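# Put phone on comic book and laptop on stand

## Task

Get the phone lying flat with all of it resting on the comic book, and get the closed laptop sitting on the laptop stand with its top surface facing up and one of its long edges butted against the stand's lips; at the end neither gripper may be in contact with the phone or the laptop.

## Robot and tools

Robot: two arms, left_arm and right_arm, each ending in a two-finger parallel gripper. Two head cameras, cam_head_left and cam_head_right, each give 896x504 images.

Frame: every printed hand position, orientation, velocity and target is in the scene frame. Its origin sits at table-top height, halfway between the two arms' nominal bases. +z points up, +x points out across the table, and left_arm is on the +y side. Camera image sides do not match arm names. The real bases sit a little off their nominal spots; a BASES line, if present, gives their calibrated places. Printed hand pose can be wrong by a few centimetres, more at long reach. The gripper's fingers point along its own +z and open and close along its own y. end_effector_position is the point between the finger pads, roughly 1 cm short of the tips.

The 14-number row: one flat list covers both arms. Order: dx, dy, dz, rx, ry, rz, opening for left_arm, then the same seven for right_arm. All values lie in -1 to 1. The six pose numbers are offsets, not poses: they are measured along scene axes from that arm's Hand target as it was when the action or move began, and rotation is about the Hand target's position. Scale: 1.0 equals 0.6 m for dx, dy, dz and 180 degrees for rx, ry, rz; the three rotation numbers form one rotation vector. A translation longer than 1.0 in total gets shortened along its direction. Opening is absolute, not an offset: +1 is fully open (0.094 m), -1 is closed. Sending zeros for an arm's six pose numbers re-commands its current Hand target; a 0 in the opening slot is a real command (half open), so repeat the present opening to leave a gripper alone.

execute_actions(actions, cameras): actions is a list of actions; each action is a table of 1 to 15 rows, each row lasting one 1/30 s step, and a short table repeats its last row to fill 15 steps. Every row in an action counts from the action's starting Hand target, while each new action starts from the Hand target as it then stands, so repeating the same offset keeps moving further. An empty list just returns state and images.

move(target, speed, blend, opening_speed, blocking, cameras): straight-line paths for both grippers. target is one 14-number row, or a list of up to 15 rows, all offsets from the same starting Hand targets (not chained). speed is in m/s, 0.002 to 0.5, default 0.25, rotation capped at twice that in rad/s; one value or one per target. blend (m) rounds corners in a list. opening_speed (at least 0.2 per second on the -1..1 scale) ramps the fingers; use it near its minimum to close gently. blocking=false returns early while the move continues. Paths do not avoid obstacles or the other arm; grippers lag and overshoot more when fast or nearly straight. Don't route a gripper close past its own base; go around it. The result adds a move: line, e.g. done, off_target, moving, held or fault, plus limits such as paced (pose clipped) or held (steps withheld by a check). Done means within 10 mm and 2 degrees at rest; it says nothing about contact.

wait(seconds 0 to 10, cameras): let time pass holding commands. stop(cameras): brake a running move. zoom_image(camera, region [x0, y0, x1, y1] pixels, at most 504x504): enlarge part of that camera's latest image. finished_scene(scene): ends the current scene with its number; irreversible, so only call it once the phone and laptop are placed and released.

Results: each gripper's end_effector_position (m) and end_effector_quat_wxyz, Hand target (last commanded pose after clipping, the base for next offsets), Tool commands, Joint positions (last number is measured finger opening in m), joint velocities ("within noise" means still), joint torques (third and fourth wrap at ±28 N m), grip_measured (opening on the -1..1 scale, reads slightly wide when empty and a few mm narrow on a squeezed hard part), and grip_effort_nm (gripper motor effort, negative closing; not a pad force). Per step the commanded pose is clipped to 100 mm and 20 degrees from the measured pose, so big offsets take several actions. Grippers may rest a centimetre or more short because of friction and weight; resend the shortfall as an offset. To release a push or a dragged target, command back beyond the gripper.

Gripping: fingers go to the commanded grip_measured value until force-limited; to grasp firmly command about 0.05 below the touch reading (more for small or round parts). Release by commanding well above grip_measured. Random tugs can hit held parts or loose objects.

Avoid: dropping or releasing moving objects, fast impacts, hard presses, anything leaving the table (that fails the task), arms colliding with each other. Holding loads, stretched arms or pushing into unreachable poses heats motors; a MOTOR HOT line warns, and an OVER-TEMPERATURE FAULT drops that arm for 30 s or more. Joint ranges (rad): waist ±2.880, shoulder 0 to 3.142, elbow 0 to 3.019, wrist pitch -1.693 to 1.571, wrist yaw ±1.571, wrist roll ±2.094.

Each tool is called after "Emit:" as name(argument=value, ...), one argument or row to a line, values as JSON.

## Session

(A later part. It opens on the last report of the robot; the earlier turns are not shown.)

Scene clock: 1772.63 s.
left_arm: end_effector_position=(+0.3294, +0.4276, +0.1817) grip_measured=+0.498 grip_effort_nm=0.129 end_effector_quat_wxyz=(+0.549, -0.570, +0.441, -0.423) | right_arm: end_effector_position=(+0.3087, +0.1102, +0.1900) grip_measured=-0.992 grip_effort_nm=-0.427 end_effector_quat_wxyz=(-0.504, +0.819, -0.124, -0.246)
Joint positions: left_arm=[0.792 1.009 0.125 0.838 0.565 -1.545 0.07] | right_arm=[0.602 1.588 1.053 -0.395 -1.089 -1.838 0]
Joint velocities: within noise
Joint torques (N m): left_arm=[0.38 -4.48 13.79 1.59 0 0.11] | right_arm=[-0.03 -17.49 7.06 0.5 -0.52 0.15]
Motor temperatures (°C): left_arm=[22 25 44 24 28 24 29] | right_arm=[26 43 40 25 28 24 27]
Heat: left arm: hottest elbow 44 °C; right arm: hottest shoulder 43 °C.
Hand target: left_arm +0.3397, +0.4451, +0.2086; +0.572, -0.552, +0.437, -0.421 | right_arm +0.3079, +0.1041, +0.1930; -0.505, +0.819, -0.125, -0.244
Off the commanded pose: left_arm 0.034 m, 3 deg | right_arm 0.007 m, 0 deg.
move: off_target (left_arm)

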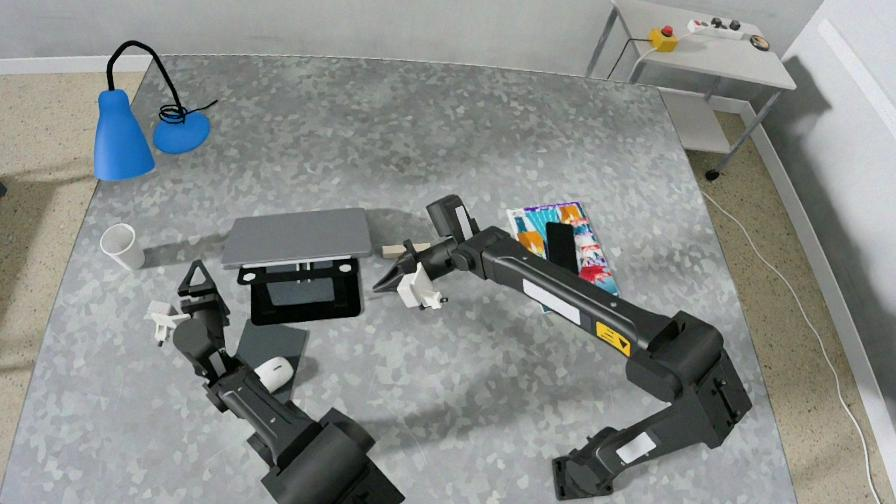

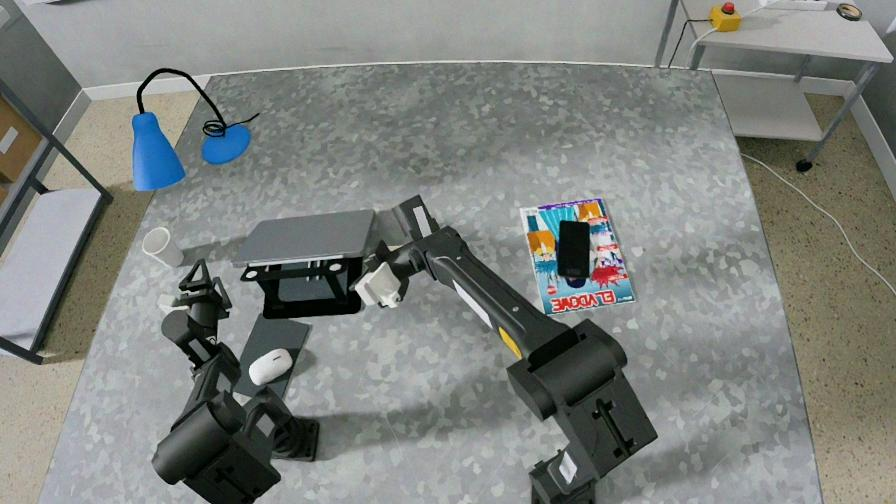

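Emit:
move(
  target=[
    [0,0,0,0,0,0,0.5,-0.04,0.12,0.05,-0.17,0,0,-1],
    [0,0,0,0,0,0,0.5,-0.03,0.27,0.02,-0.17,0,0,-1],
    [0,0,0,0,0,0,0.5,-0.03,0.27,-0.045,-0.17,0,0,-1],
  ],
  speed=0.1,
)

Emit:
zoom_image(
  camera="cam_head_left",
  region=[200, 190, 390, 340],
)

Emit:
zoom_image(
  camera="cam_head_right",
  region=[200, 190, 390, 340],
)

Scene clock: 1792.43 s.
left_arm: end_effector_position=(+0.3294, +0.4276, +0.1817) grip_measured=+0.498 grip_effort_nm=0.129 end_effector_quat_wxyz=(+0.549, -0.570, +0.441, -0.423) | right_arm: end_effector_position=(+0.2897, +0.2559, +0.1760) grip_measured=-0.992 grip_effort_nm=-0.427 end_effector_quat_wxyz=(-0.273, +0.922, -0.186, -0.201)
Joint positions: left_arm=[0.792 1.009 0.125 0.838 0.565 -1.545 0.07] | right_arm=[0.902 1.863 1.61 -0.959 -0.604 -1.724 0]
Joint velocities: within noise
Joint torques (N m): left_arm=[-0.38 -3.6 13.52 1.78 0.07 0.18] | right_arm=[1.2 -19.66 9.7 1.07 -0.29 0.25]
Motor temperatures (°C): left_arm=[22 25 44 24 28 24 28] | right_arm=[26 43 40 25 28 24 27]
Heat: left arm: hottest elbow 44 °C; right arm: hottest shoulder 43 °C.
Hand target: left_arm +0.3397, +0.4451, +0.2086; +0.572, -0.552, +0.437, -0.421 | right_arm +0.2899, +0.2661, +0.1659; -0.271, +0.923, -0.185, -0.202
Off the commanded pose: left_arm 0.034 m, 3 deg | right_arm 0.014 m, 0 deg.
move: off_target (left_arm, right_arm)

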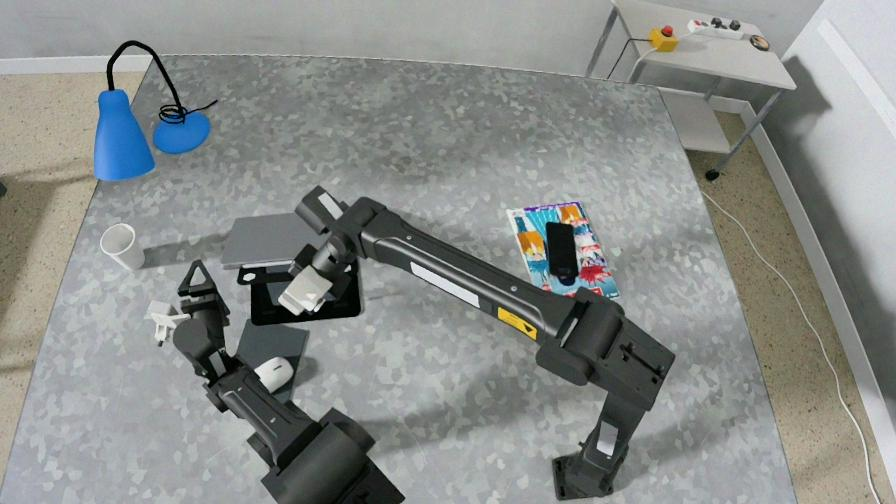

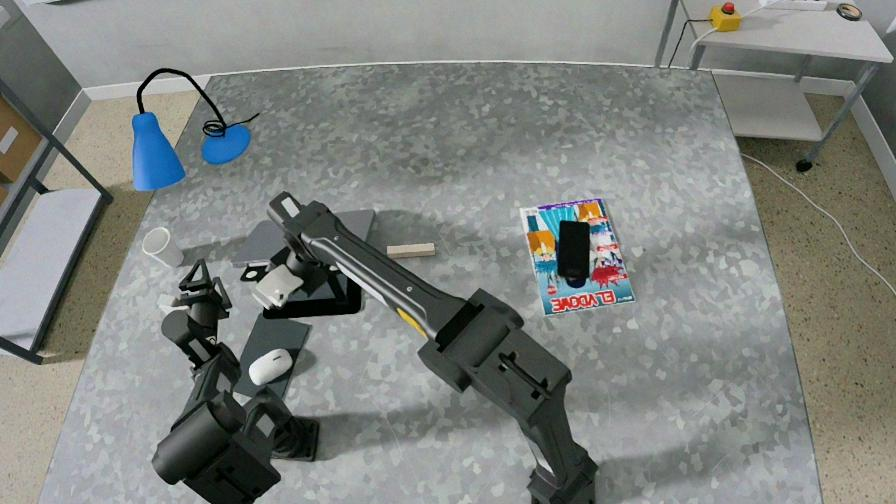

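Scaled by 2.653.

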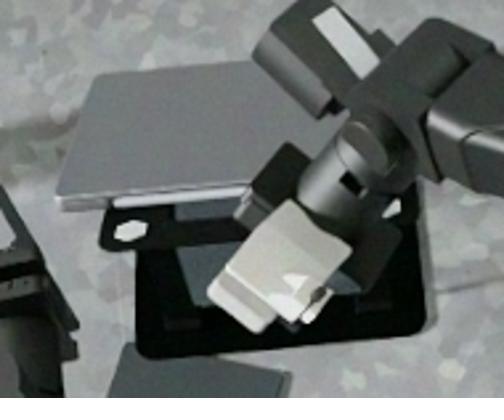

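Scaled by 2.653.

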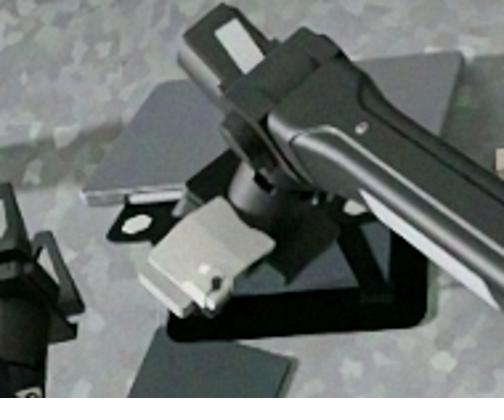

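Emit:
move(
  target=[
    [0,0,0,0,0,0,0.5,0.0,0.03,-0.05,0,0,0,-1],
    [0,0,0,0,0,0,0.5,0.1,0.03,-0.05,0,0,0,-1],
    [0,0,0,0,0,0,0.5,0.13,0.03,-0.05,0,0,0,-1],
  ],
  speed=0.04,
)

Emit:
zoom_image(
  camera="cam_head_left",
  region=[200, 190, 390, 340],
)

Emit:
zoom_image(
  camera="cam_head_right",
  region=[200, 190, 390, 340],
)

Scene clock: 1799.37 s.
left_arm: end_effector_position=(+0.3294, +0.4276, +0.1817) grip_measured=+0.498 grip_effort_nm=0.129 end_effector_quat_wxyz=(+0.549, -0.570, +0.441, -0.423) | right_arm: end_effector_position=(+0.3260, +0.2841, +0.1544) grip_measured=-0.992 grip_effort_nm=-0.422 end_effector_quat_wxyz=(-0.270, +0.923, -0.166, -0.216)
Joint positions: left_arm=[0.792 1.009 0.125 0.838 0.565 -1.545 0.07] | right_arm=[0.877 2.019 1.791 -1.032 -0.646 -1.798 0]
Joint velocities: within noise
Joint torques (N m): left_arm=[-0.03 -4.37 13.68 1.61 0.09 0.1] | right_arm=[-2.49 -19.25 12.71 0.64 0.23 0.15]
Motor temperatures (°C): left_arm=[22 25 45 24 28 24 28] | right_arm=[26 43 41 25 28 24 27]
Heat: left arm: hottest elbow 45 °C; right arm: hottest shoulder 43 °C.
Hand target: left_arm +0.3397, +0.4451, +0.2086; +0.572, -0.552, +0.437, -0.421 | right_arm +0.3678, +0.2842, +0.1359; -0.271, +0.923, -0.184, -0.202
Off the commanded pose: left_arm 0.034 m, 3 deg | right_arm 0.046 m, 3 deg.
move: off_target (left_arm, right_arm)

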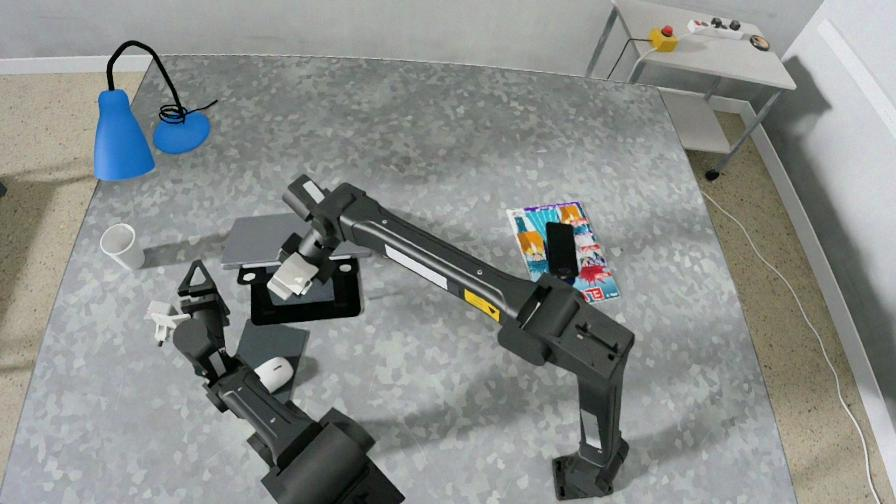

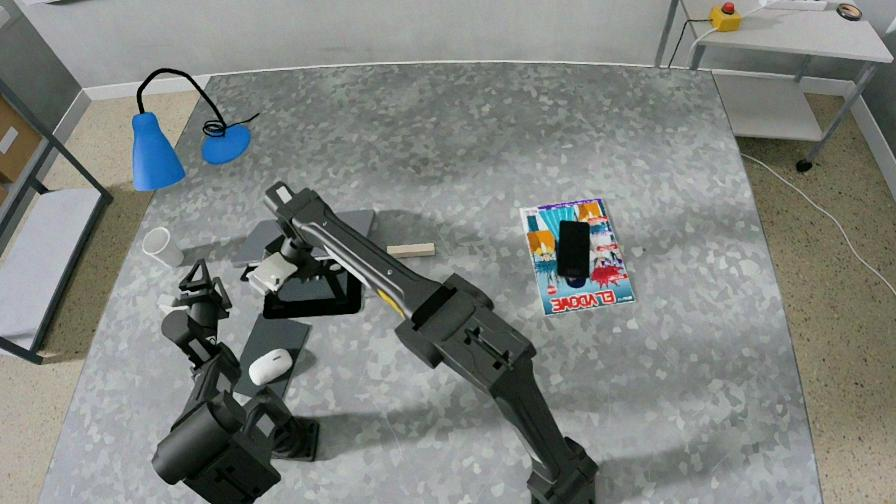

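Scaled by 2.653.

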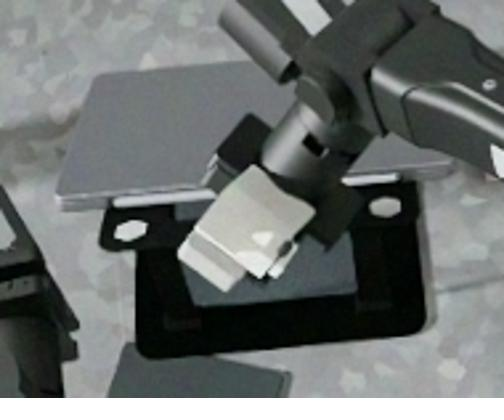

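Scaled by 2.653.

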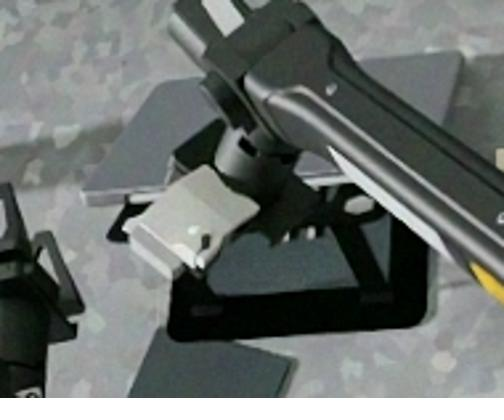

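Emit:
move(
  target=[
    [0,0,0,0,0,0,0.5,0.08,0,0,0,0,0,-1],
  ],
  speed=0.04,
)

Emit:
zoom_image(
  camera="cam_head_left",
  region=[200, 190, 390, 340],
)

Scene clock: 1802.93 s.
left_arm: end_effector_position=(+0.3294, +0.4276, +0.1817) grip_measured=+0.498 grip_effort_nm=0.134 end_effector_quat_wxyz=(+0.549, -0.570, +0.441, -0.423) | right_arm: end_effector_position=(+0.3909, +0.2768, +0.1492) grip_measured=-0.992 grip_effort_nm=-0.427 end_effector_quat_wxyz=(-0.267, +0.922, -0.182, -0.213)
Joint positions: left_arm=[0.792 1.009 0.125 0.838 0.565 -1.545 0.07] | right_arm=[0.799 2.135 1.973 -1.146 -0.655 -1.857 0]
Joint velocities: within noise
Joint torques (N m): left_arm=[0.21 -4.13 13.61 1.74 0.08 0.13] | right_arm=[-0.56 -21.48 13.03 0.76 0.04 0.11]
Motor temperatures (°C): left_arm=[22 25 45 24 28 24 28] | right_arm=[26 43 41 25 28 24 27]
Heat: left arm: hottest elbow 45 °C; right arm: hottest shoulder 43 °C.
Hand target: left_arm +0.3397, +0.4451, +0.2086; +0.572, -0.552, +0.437, -0.421 | right_arm +0.4158, +0.2842, +0.1360; -0.271, +0.923, -0.185, -0.202
Off the commanded pose: left_arm 0.034 m, 3 deg | right_arm 0.029 m, 1 deg.
move: off_target (left_arm, right_arm)

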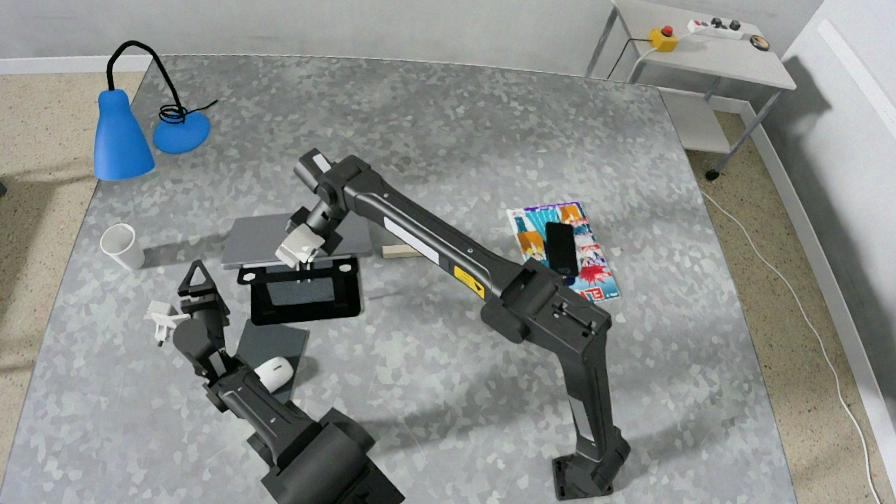

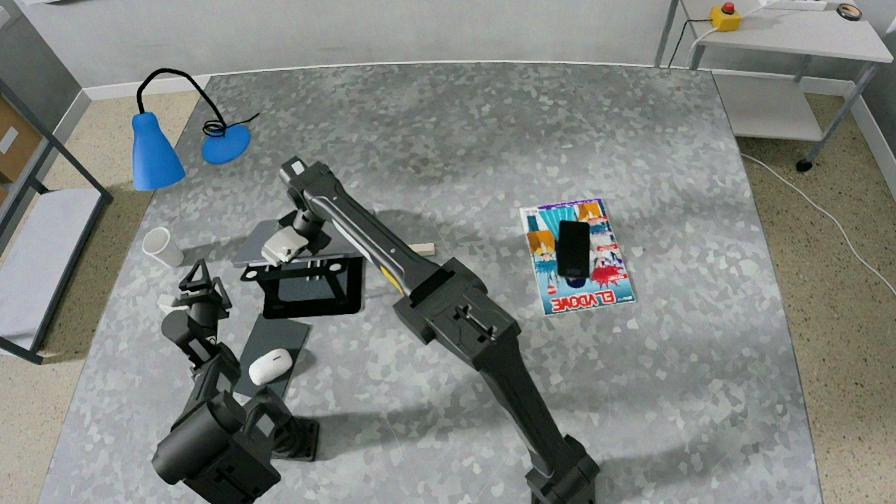

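Scaled by 2.653.

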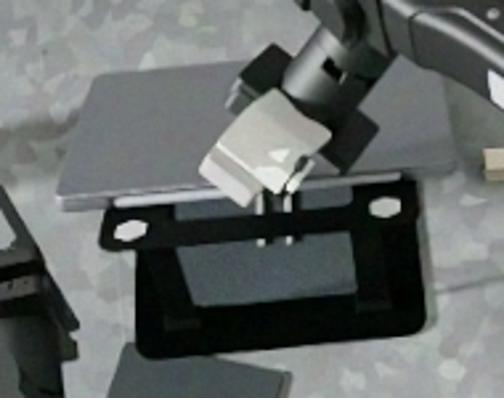

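Emit:
move(
  target=[
    [0,0,0,0,0,0,0.5,0.0,0,0.07,0,0,0,-1],
    [0,0,0,0,0,0,0.5,-0.17,0,0.07,0,0,0,-1],
    [0,0,0,0,0,0,0.5,-0.17,0,-0.045,0,0,0,-1],
    [0,0,0,0,0,0,0.5,-0.05,0,-0.045,0,0,0,-1],
  ],
  speed=[0.12,0.12,0.1,0.04],
)

Emit:
zoom_image(
  camera="cam_head_left",
  region=[200, 190, 390, 340],
)

Scene clock: 1816.83 s.
left_arm: end_effector_position=(+0.3294, +0.4276, +0.1817) grip_measured=+0.498 grip_effort_nm=0.134 end_effector_quat_wxyz=(+0.549, -0.570, +0.441, -0.423) | right_arm: end_effector_position=(+0.3236, +0.2920, +0.1503) grip_measured=-0.992 grip_effort_nm=-0.427 end_effector_quat_wxyz=(-0.280, +0.922, -0.149, -0.222)
Joint positions: left_arm=[0.792 1.009 0.125 0.838 0.565 -1.545 0.07] | right_arm=[0.882 2.036 1.799 -1.016 -0.669 -1.823 0]
Joint velocities: within noise
Joint torques (N m): left_arm=[-0.67 -4.19 13.89 1.59 0.08 0.18] | right_arm=[-4.31 -17.26 12.19 0.94 0.79 0.12]
Motor temperatures (°C): left_arm=[22 25 45 24 28 24 28] | right_arm=[26 43 44 25 27 24 27]
Heat: left arm: hottest elbow 45 °C; right arm: hottest elbow 44 °C.
Hand target: left_arm +0.3397, +0.4451, +0.2086; +0.572, -0.552, +0.437, -0.421 | right_arm +0.3860, +0.2840, +0.1089; -0.271, +0.923, -0.185, -0.202
Off the commanded pose: left_arm 0.034 m, 3 deg | right_arm 0.075 m, 5 deg.
move: off_target (left_arm, right_arm)

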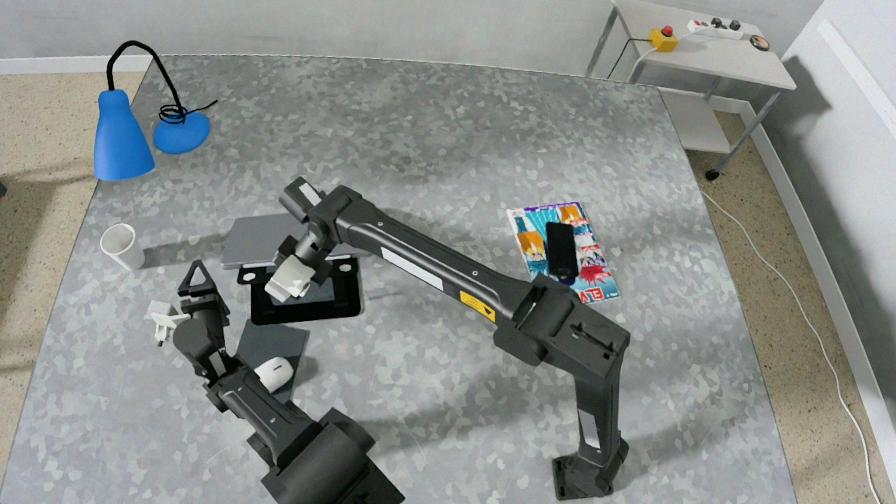

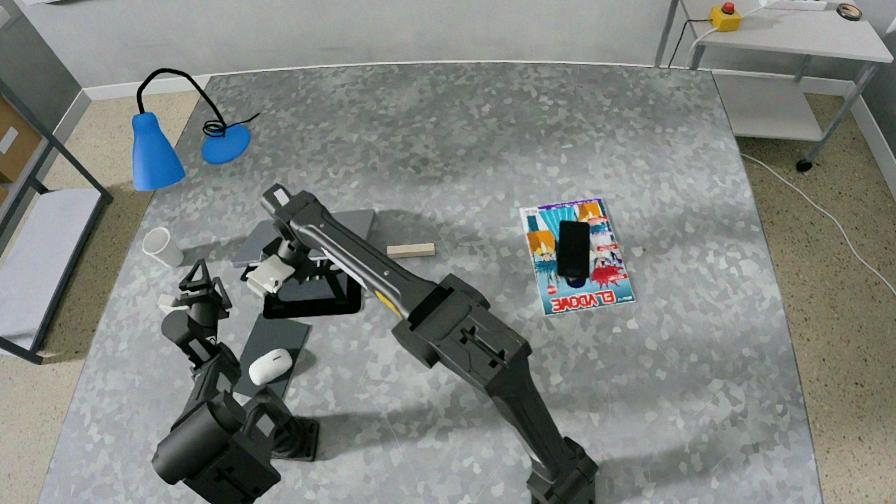

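Scaled by 2.653.

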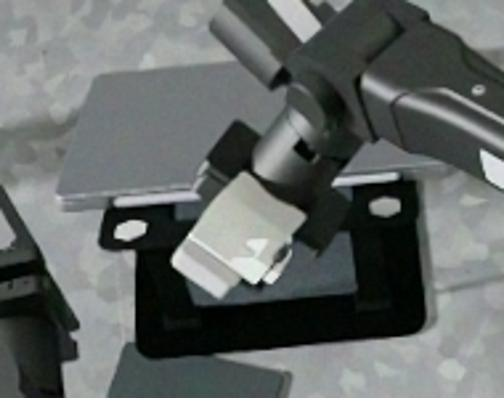

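Firmly engaged; push more.

Emit:
move(
  target=[
    [0,0,0,0,0,0,0.5,0.045,0,-0.005,0,0,0,-1],
  ],
  speed=0.03,
)

Emit:
zoom_image(
  camera="cam_head_left",
  region=[200, 190, 390, 340],
)

Scene clock: 1820.23 s.
left_arm: end_effector_position=(+0.3294, +0.4276, +0.1817) grip_measured=+0.498 grip_effort_nm=0.129 end_effector_quat_wxyz=(+0.549, -0.570, +0.441, -0.423) | right_arm: end_effector_position=(+0.3342, +0.2957, +0.1592) grip_measured=-0.992 grip_effort_nm=-0.427 end_effector_quat_wxyz=(-0.280, +0.921, -0.142, -0.230)
Joint positions: left_arm=[0.792 1.009 0.125 0.838 0.565 -1.545 0.07] | right_arm=[0.87 2.068 1.873 -1.079 -0.691 -1.853 0]
Joint velocities: within noise
Joint torques (N m): left_arm=[-0.67 -4.6 13.85 1.59 0.06 0.09] | right_arm=[-5.48 -16.67 12.4 1.37 1.24 0.04]
Motor temperatures (°C): left_arm=[22 25 45 24 28 24 28] | right_arm=[26 43 45 25 28 24 27]
Heat: left arm: hottest elbow 45 °C; right arm: hottest elbow 45 °C.
Hand target: left_arm +0.3397, +0.4451, +0.2086; +0.572, -0.552, +0.437, -0.421 | right_arm +0.4127, +0.2842, +0.1060; -0.271, +0.923, -0.184, -0.202
Off the commanded pose: left_arm 0.034 m, 3 deg | right_arm 0.096 m, 6 deg.
move: off_target (left_arm, right_arm)

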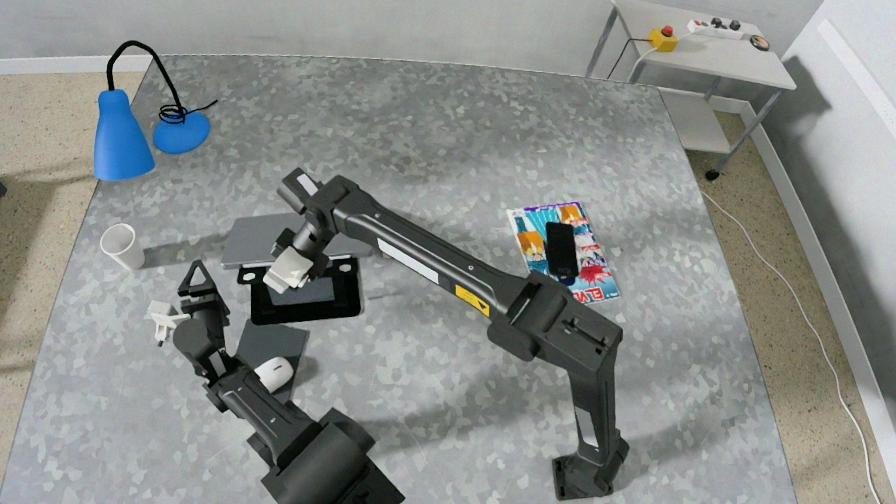

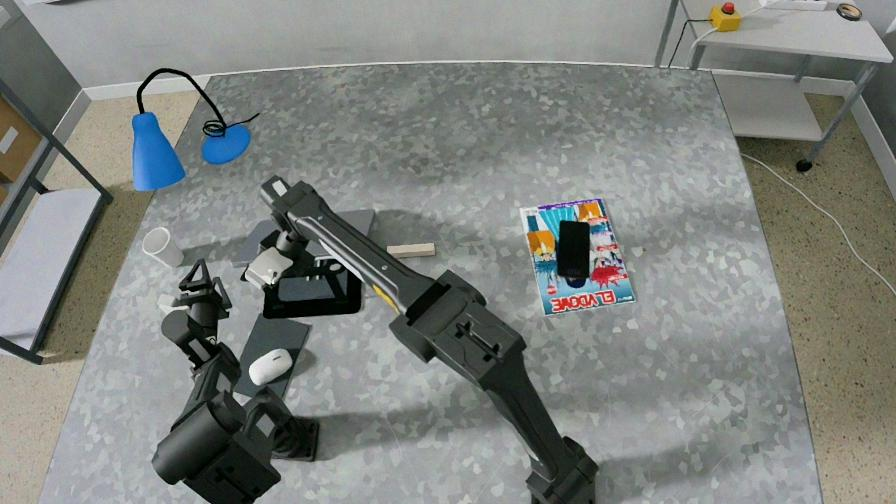

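Scaled by 2.653.

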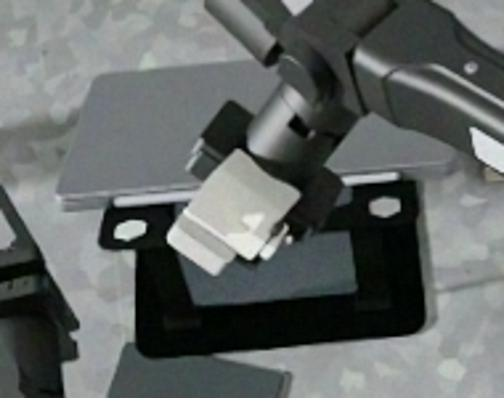

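Emit:
move(
  target=[
    [0,0,0,0,0,0,0.5,-0.12,-0.0,0.0,0,0,0,-1],
    [0,0,0,0,0,0,0.5,-0.12,-0.0,0.12,0,0,0,-1],
    [0,0,0,0,0,0,0.5,-0.1,-0.35,0.14,0,0,0,-1],
  ],
  speed=0.15,
)

Emit:
zoom_image(
  camera="cam_head_left",
  region=[200, 190, 390, 340],
)

Emit:
zoom_image(
  camera="cam_head_right",
  region=[200, 190, 390, 340],
)

Scene clock: 1827.03 s.
left_arm: end_effector_position=(+0.3294, +0.4276, +0.1817) grip_measured=+0.498 grip_effort_nm=0.129 end_effector_quat_wxyz=(+0.549, -0.570, +0.441, -0.423) | right_arm: end_effector_position=(+0.3566, +0.0805, +0.1862) grip_measured=-0.992 grip_effort_nm=-0.427 end_effector_quat_wxyz=(-0.271, +0.922, -0.189, -0.201)
Joint positions: left_arm=[0.792 1.009 0.125 0.838 0.565 -1.545 0.07] | right_arm=[0.589 1.714 1.44 -1.168 -0.678 -2.098 0]
Joint velocities: within noise
Joint torques (N m): left_arm=[-0.26 -3.49 13.93 1.47 0.09 0.09] | right_arm=[0.15 -20.42 7.13 -0.08 -0.48 0.08]
Motor temperatures (°C): left_arm=[22 25 45 24 28 24 28] | right_arm=[26 44 45 25 28 24 27]
Heat: left arm: hottest elbow 45 °C; right arm: hottest elbow 45 °C.
Hand target: left_arm +0.3397, +0.4451, +0.2086; +0.572, -0.552, +0.437, -0.421 | right_arm +0.3528, +0.0741, +0.1901; -0.271, +0.923, -0.185, -0.202
Off the commanded pose: left_arm 0.034 m, 3 deg | right_arm 0.008 m, 1 deg.
joint sent to its limit (right arm) — joint 6 (wrist roll), lower limit. The joint targets still meet the commanded pose.
move: off_target (left_arm)

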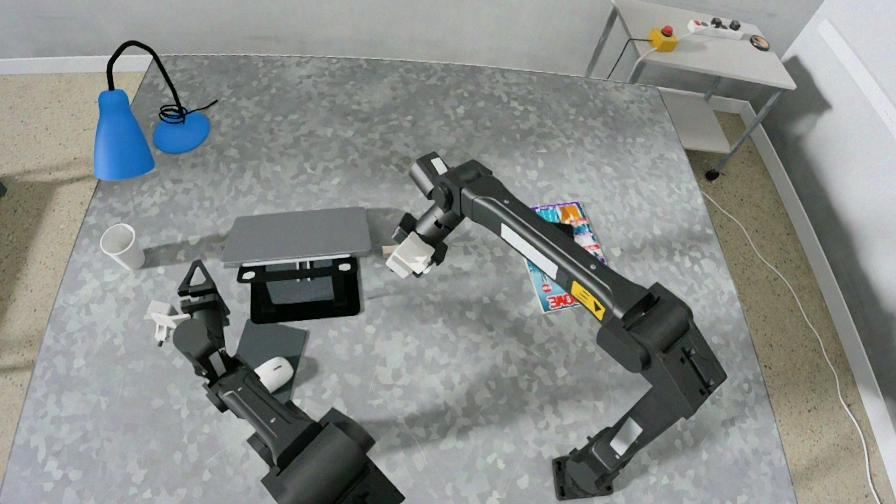

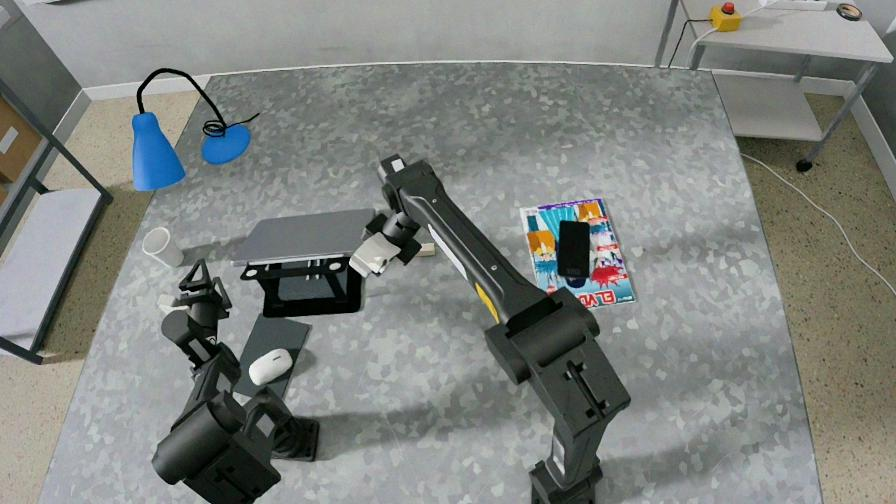

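Scaled by 2.653.

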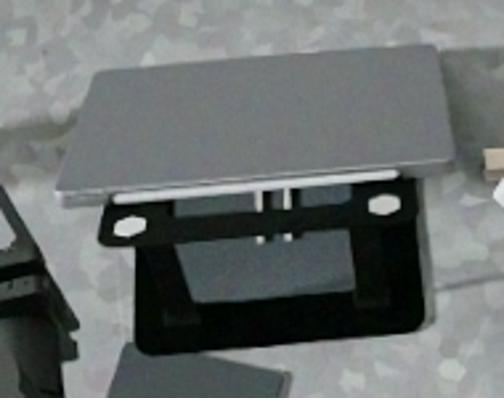

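Scaled by 2.653.

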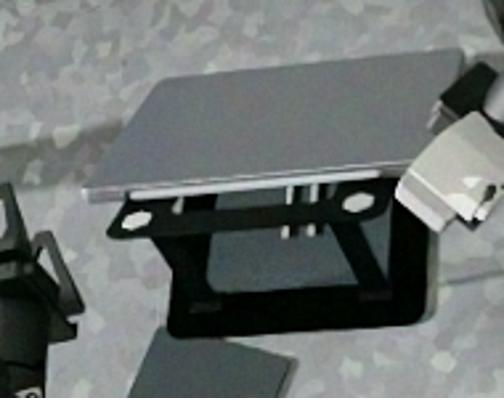

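Emit:
finished_scene(
  scene=1,
)

The scene is finished: the task was done.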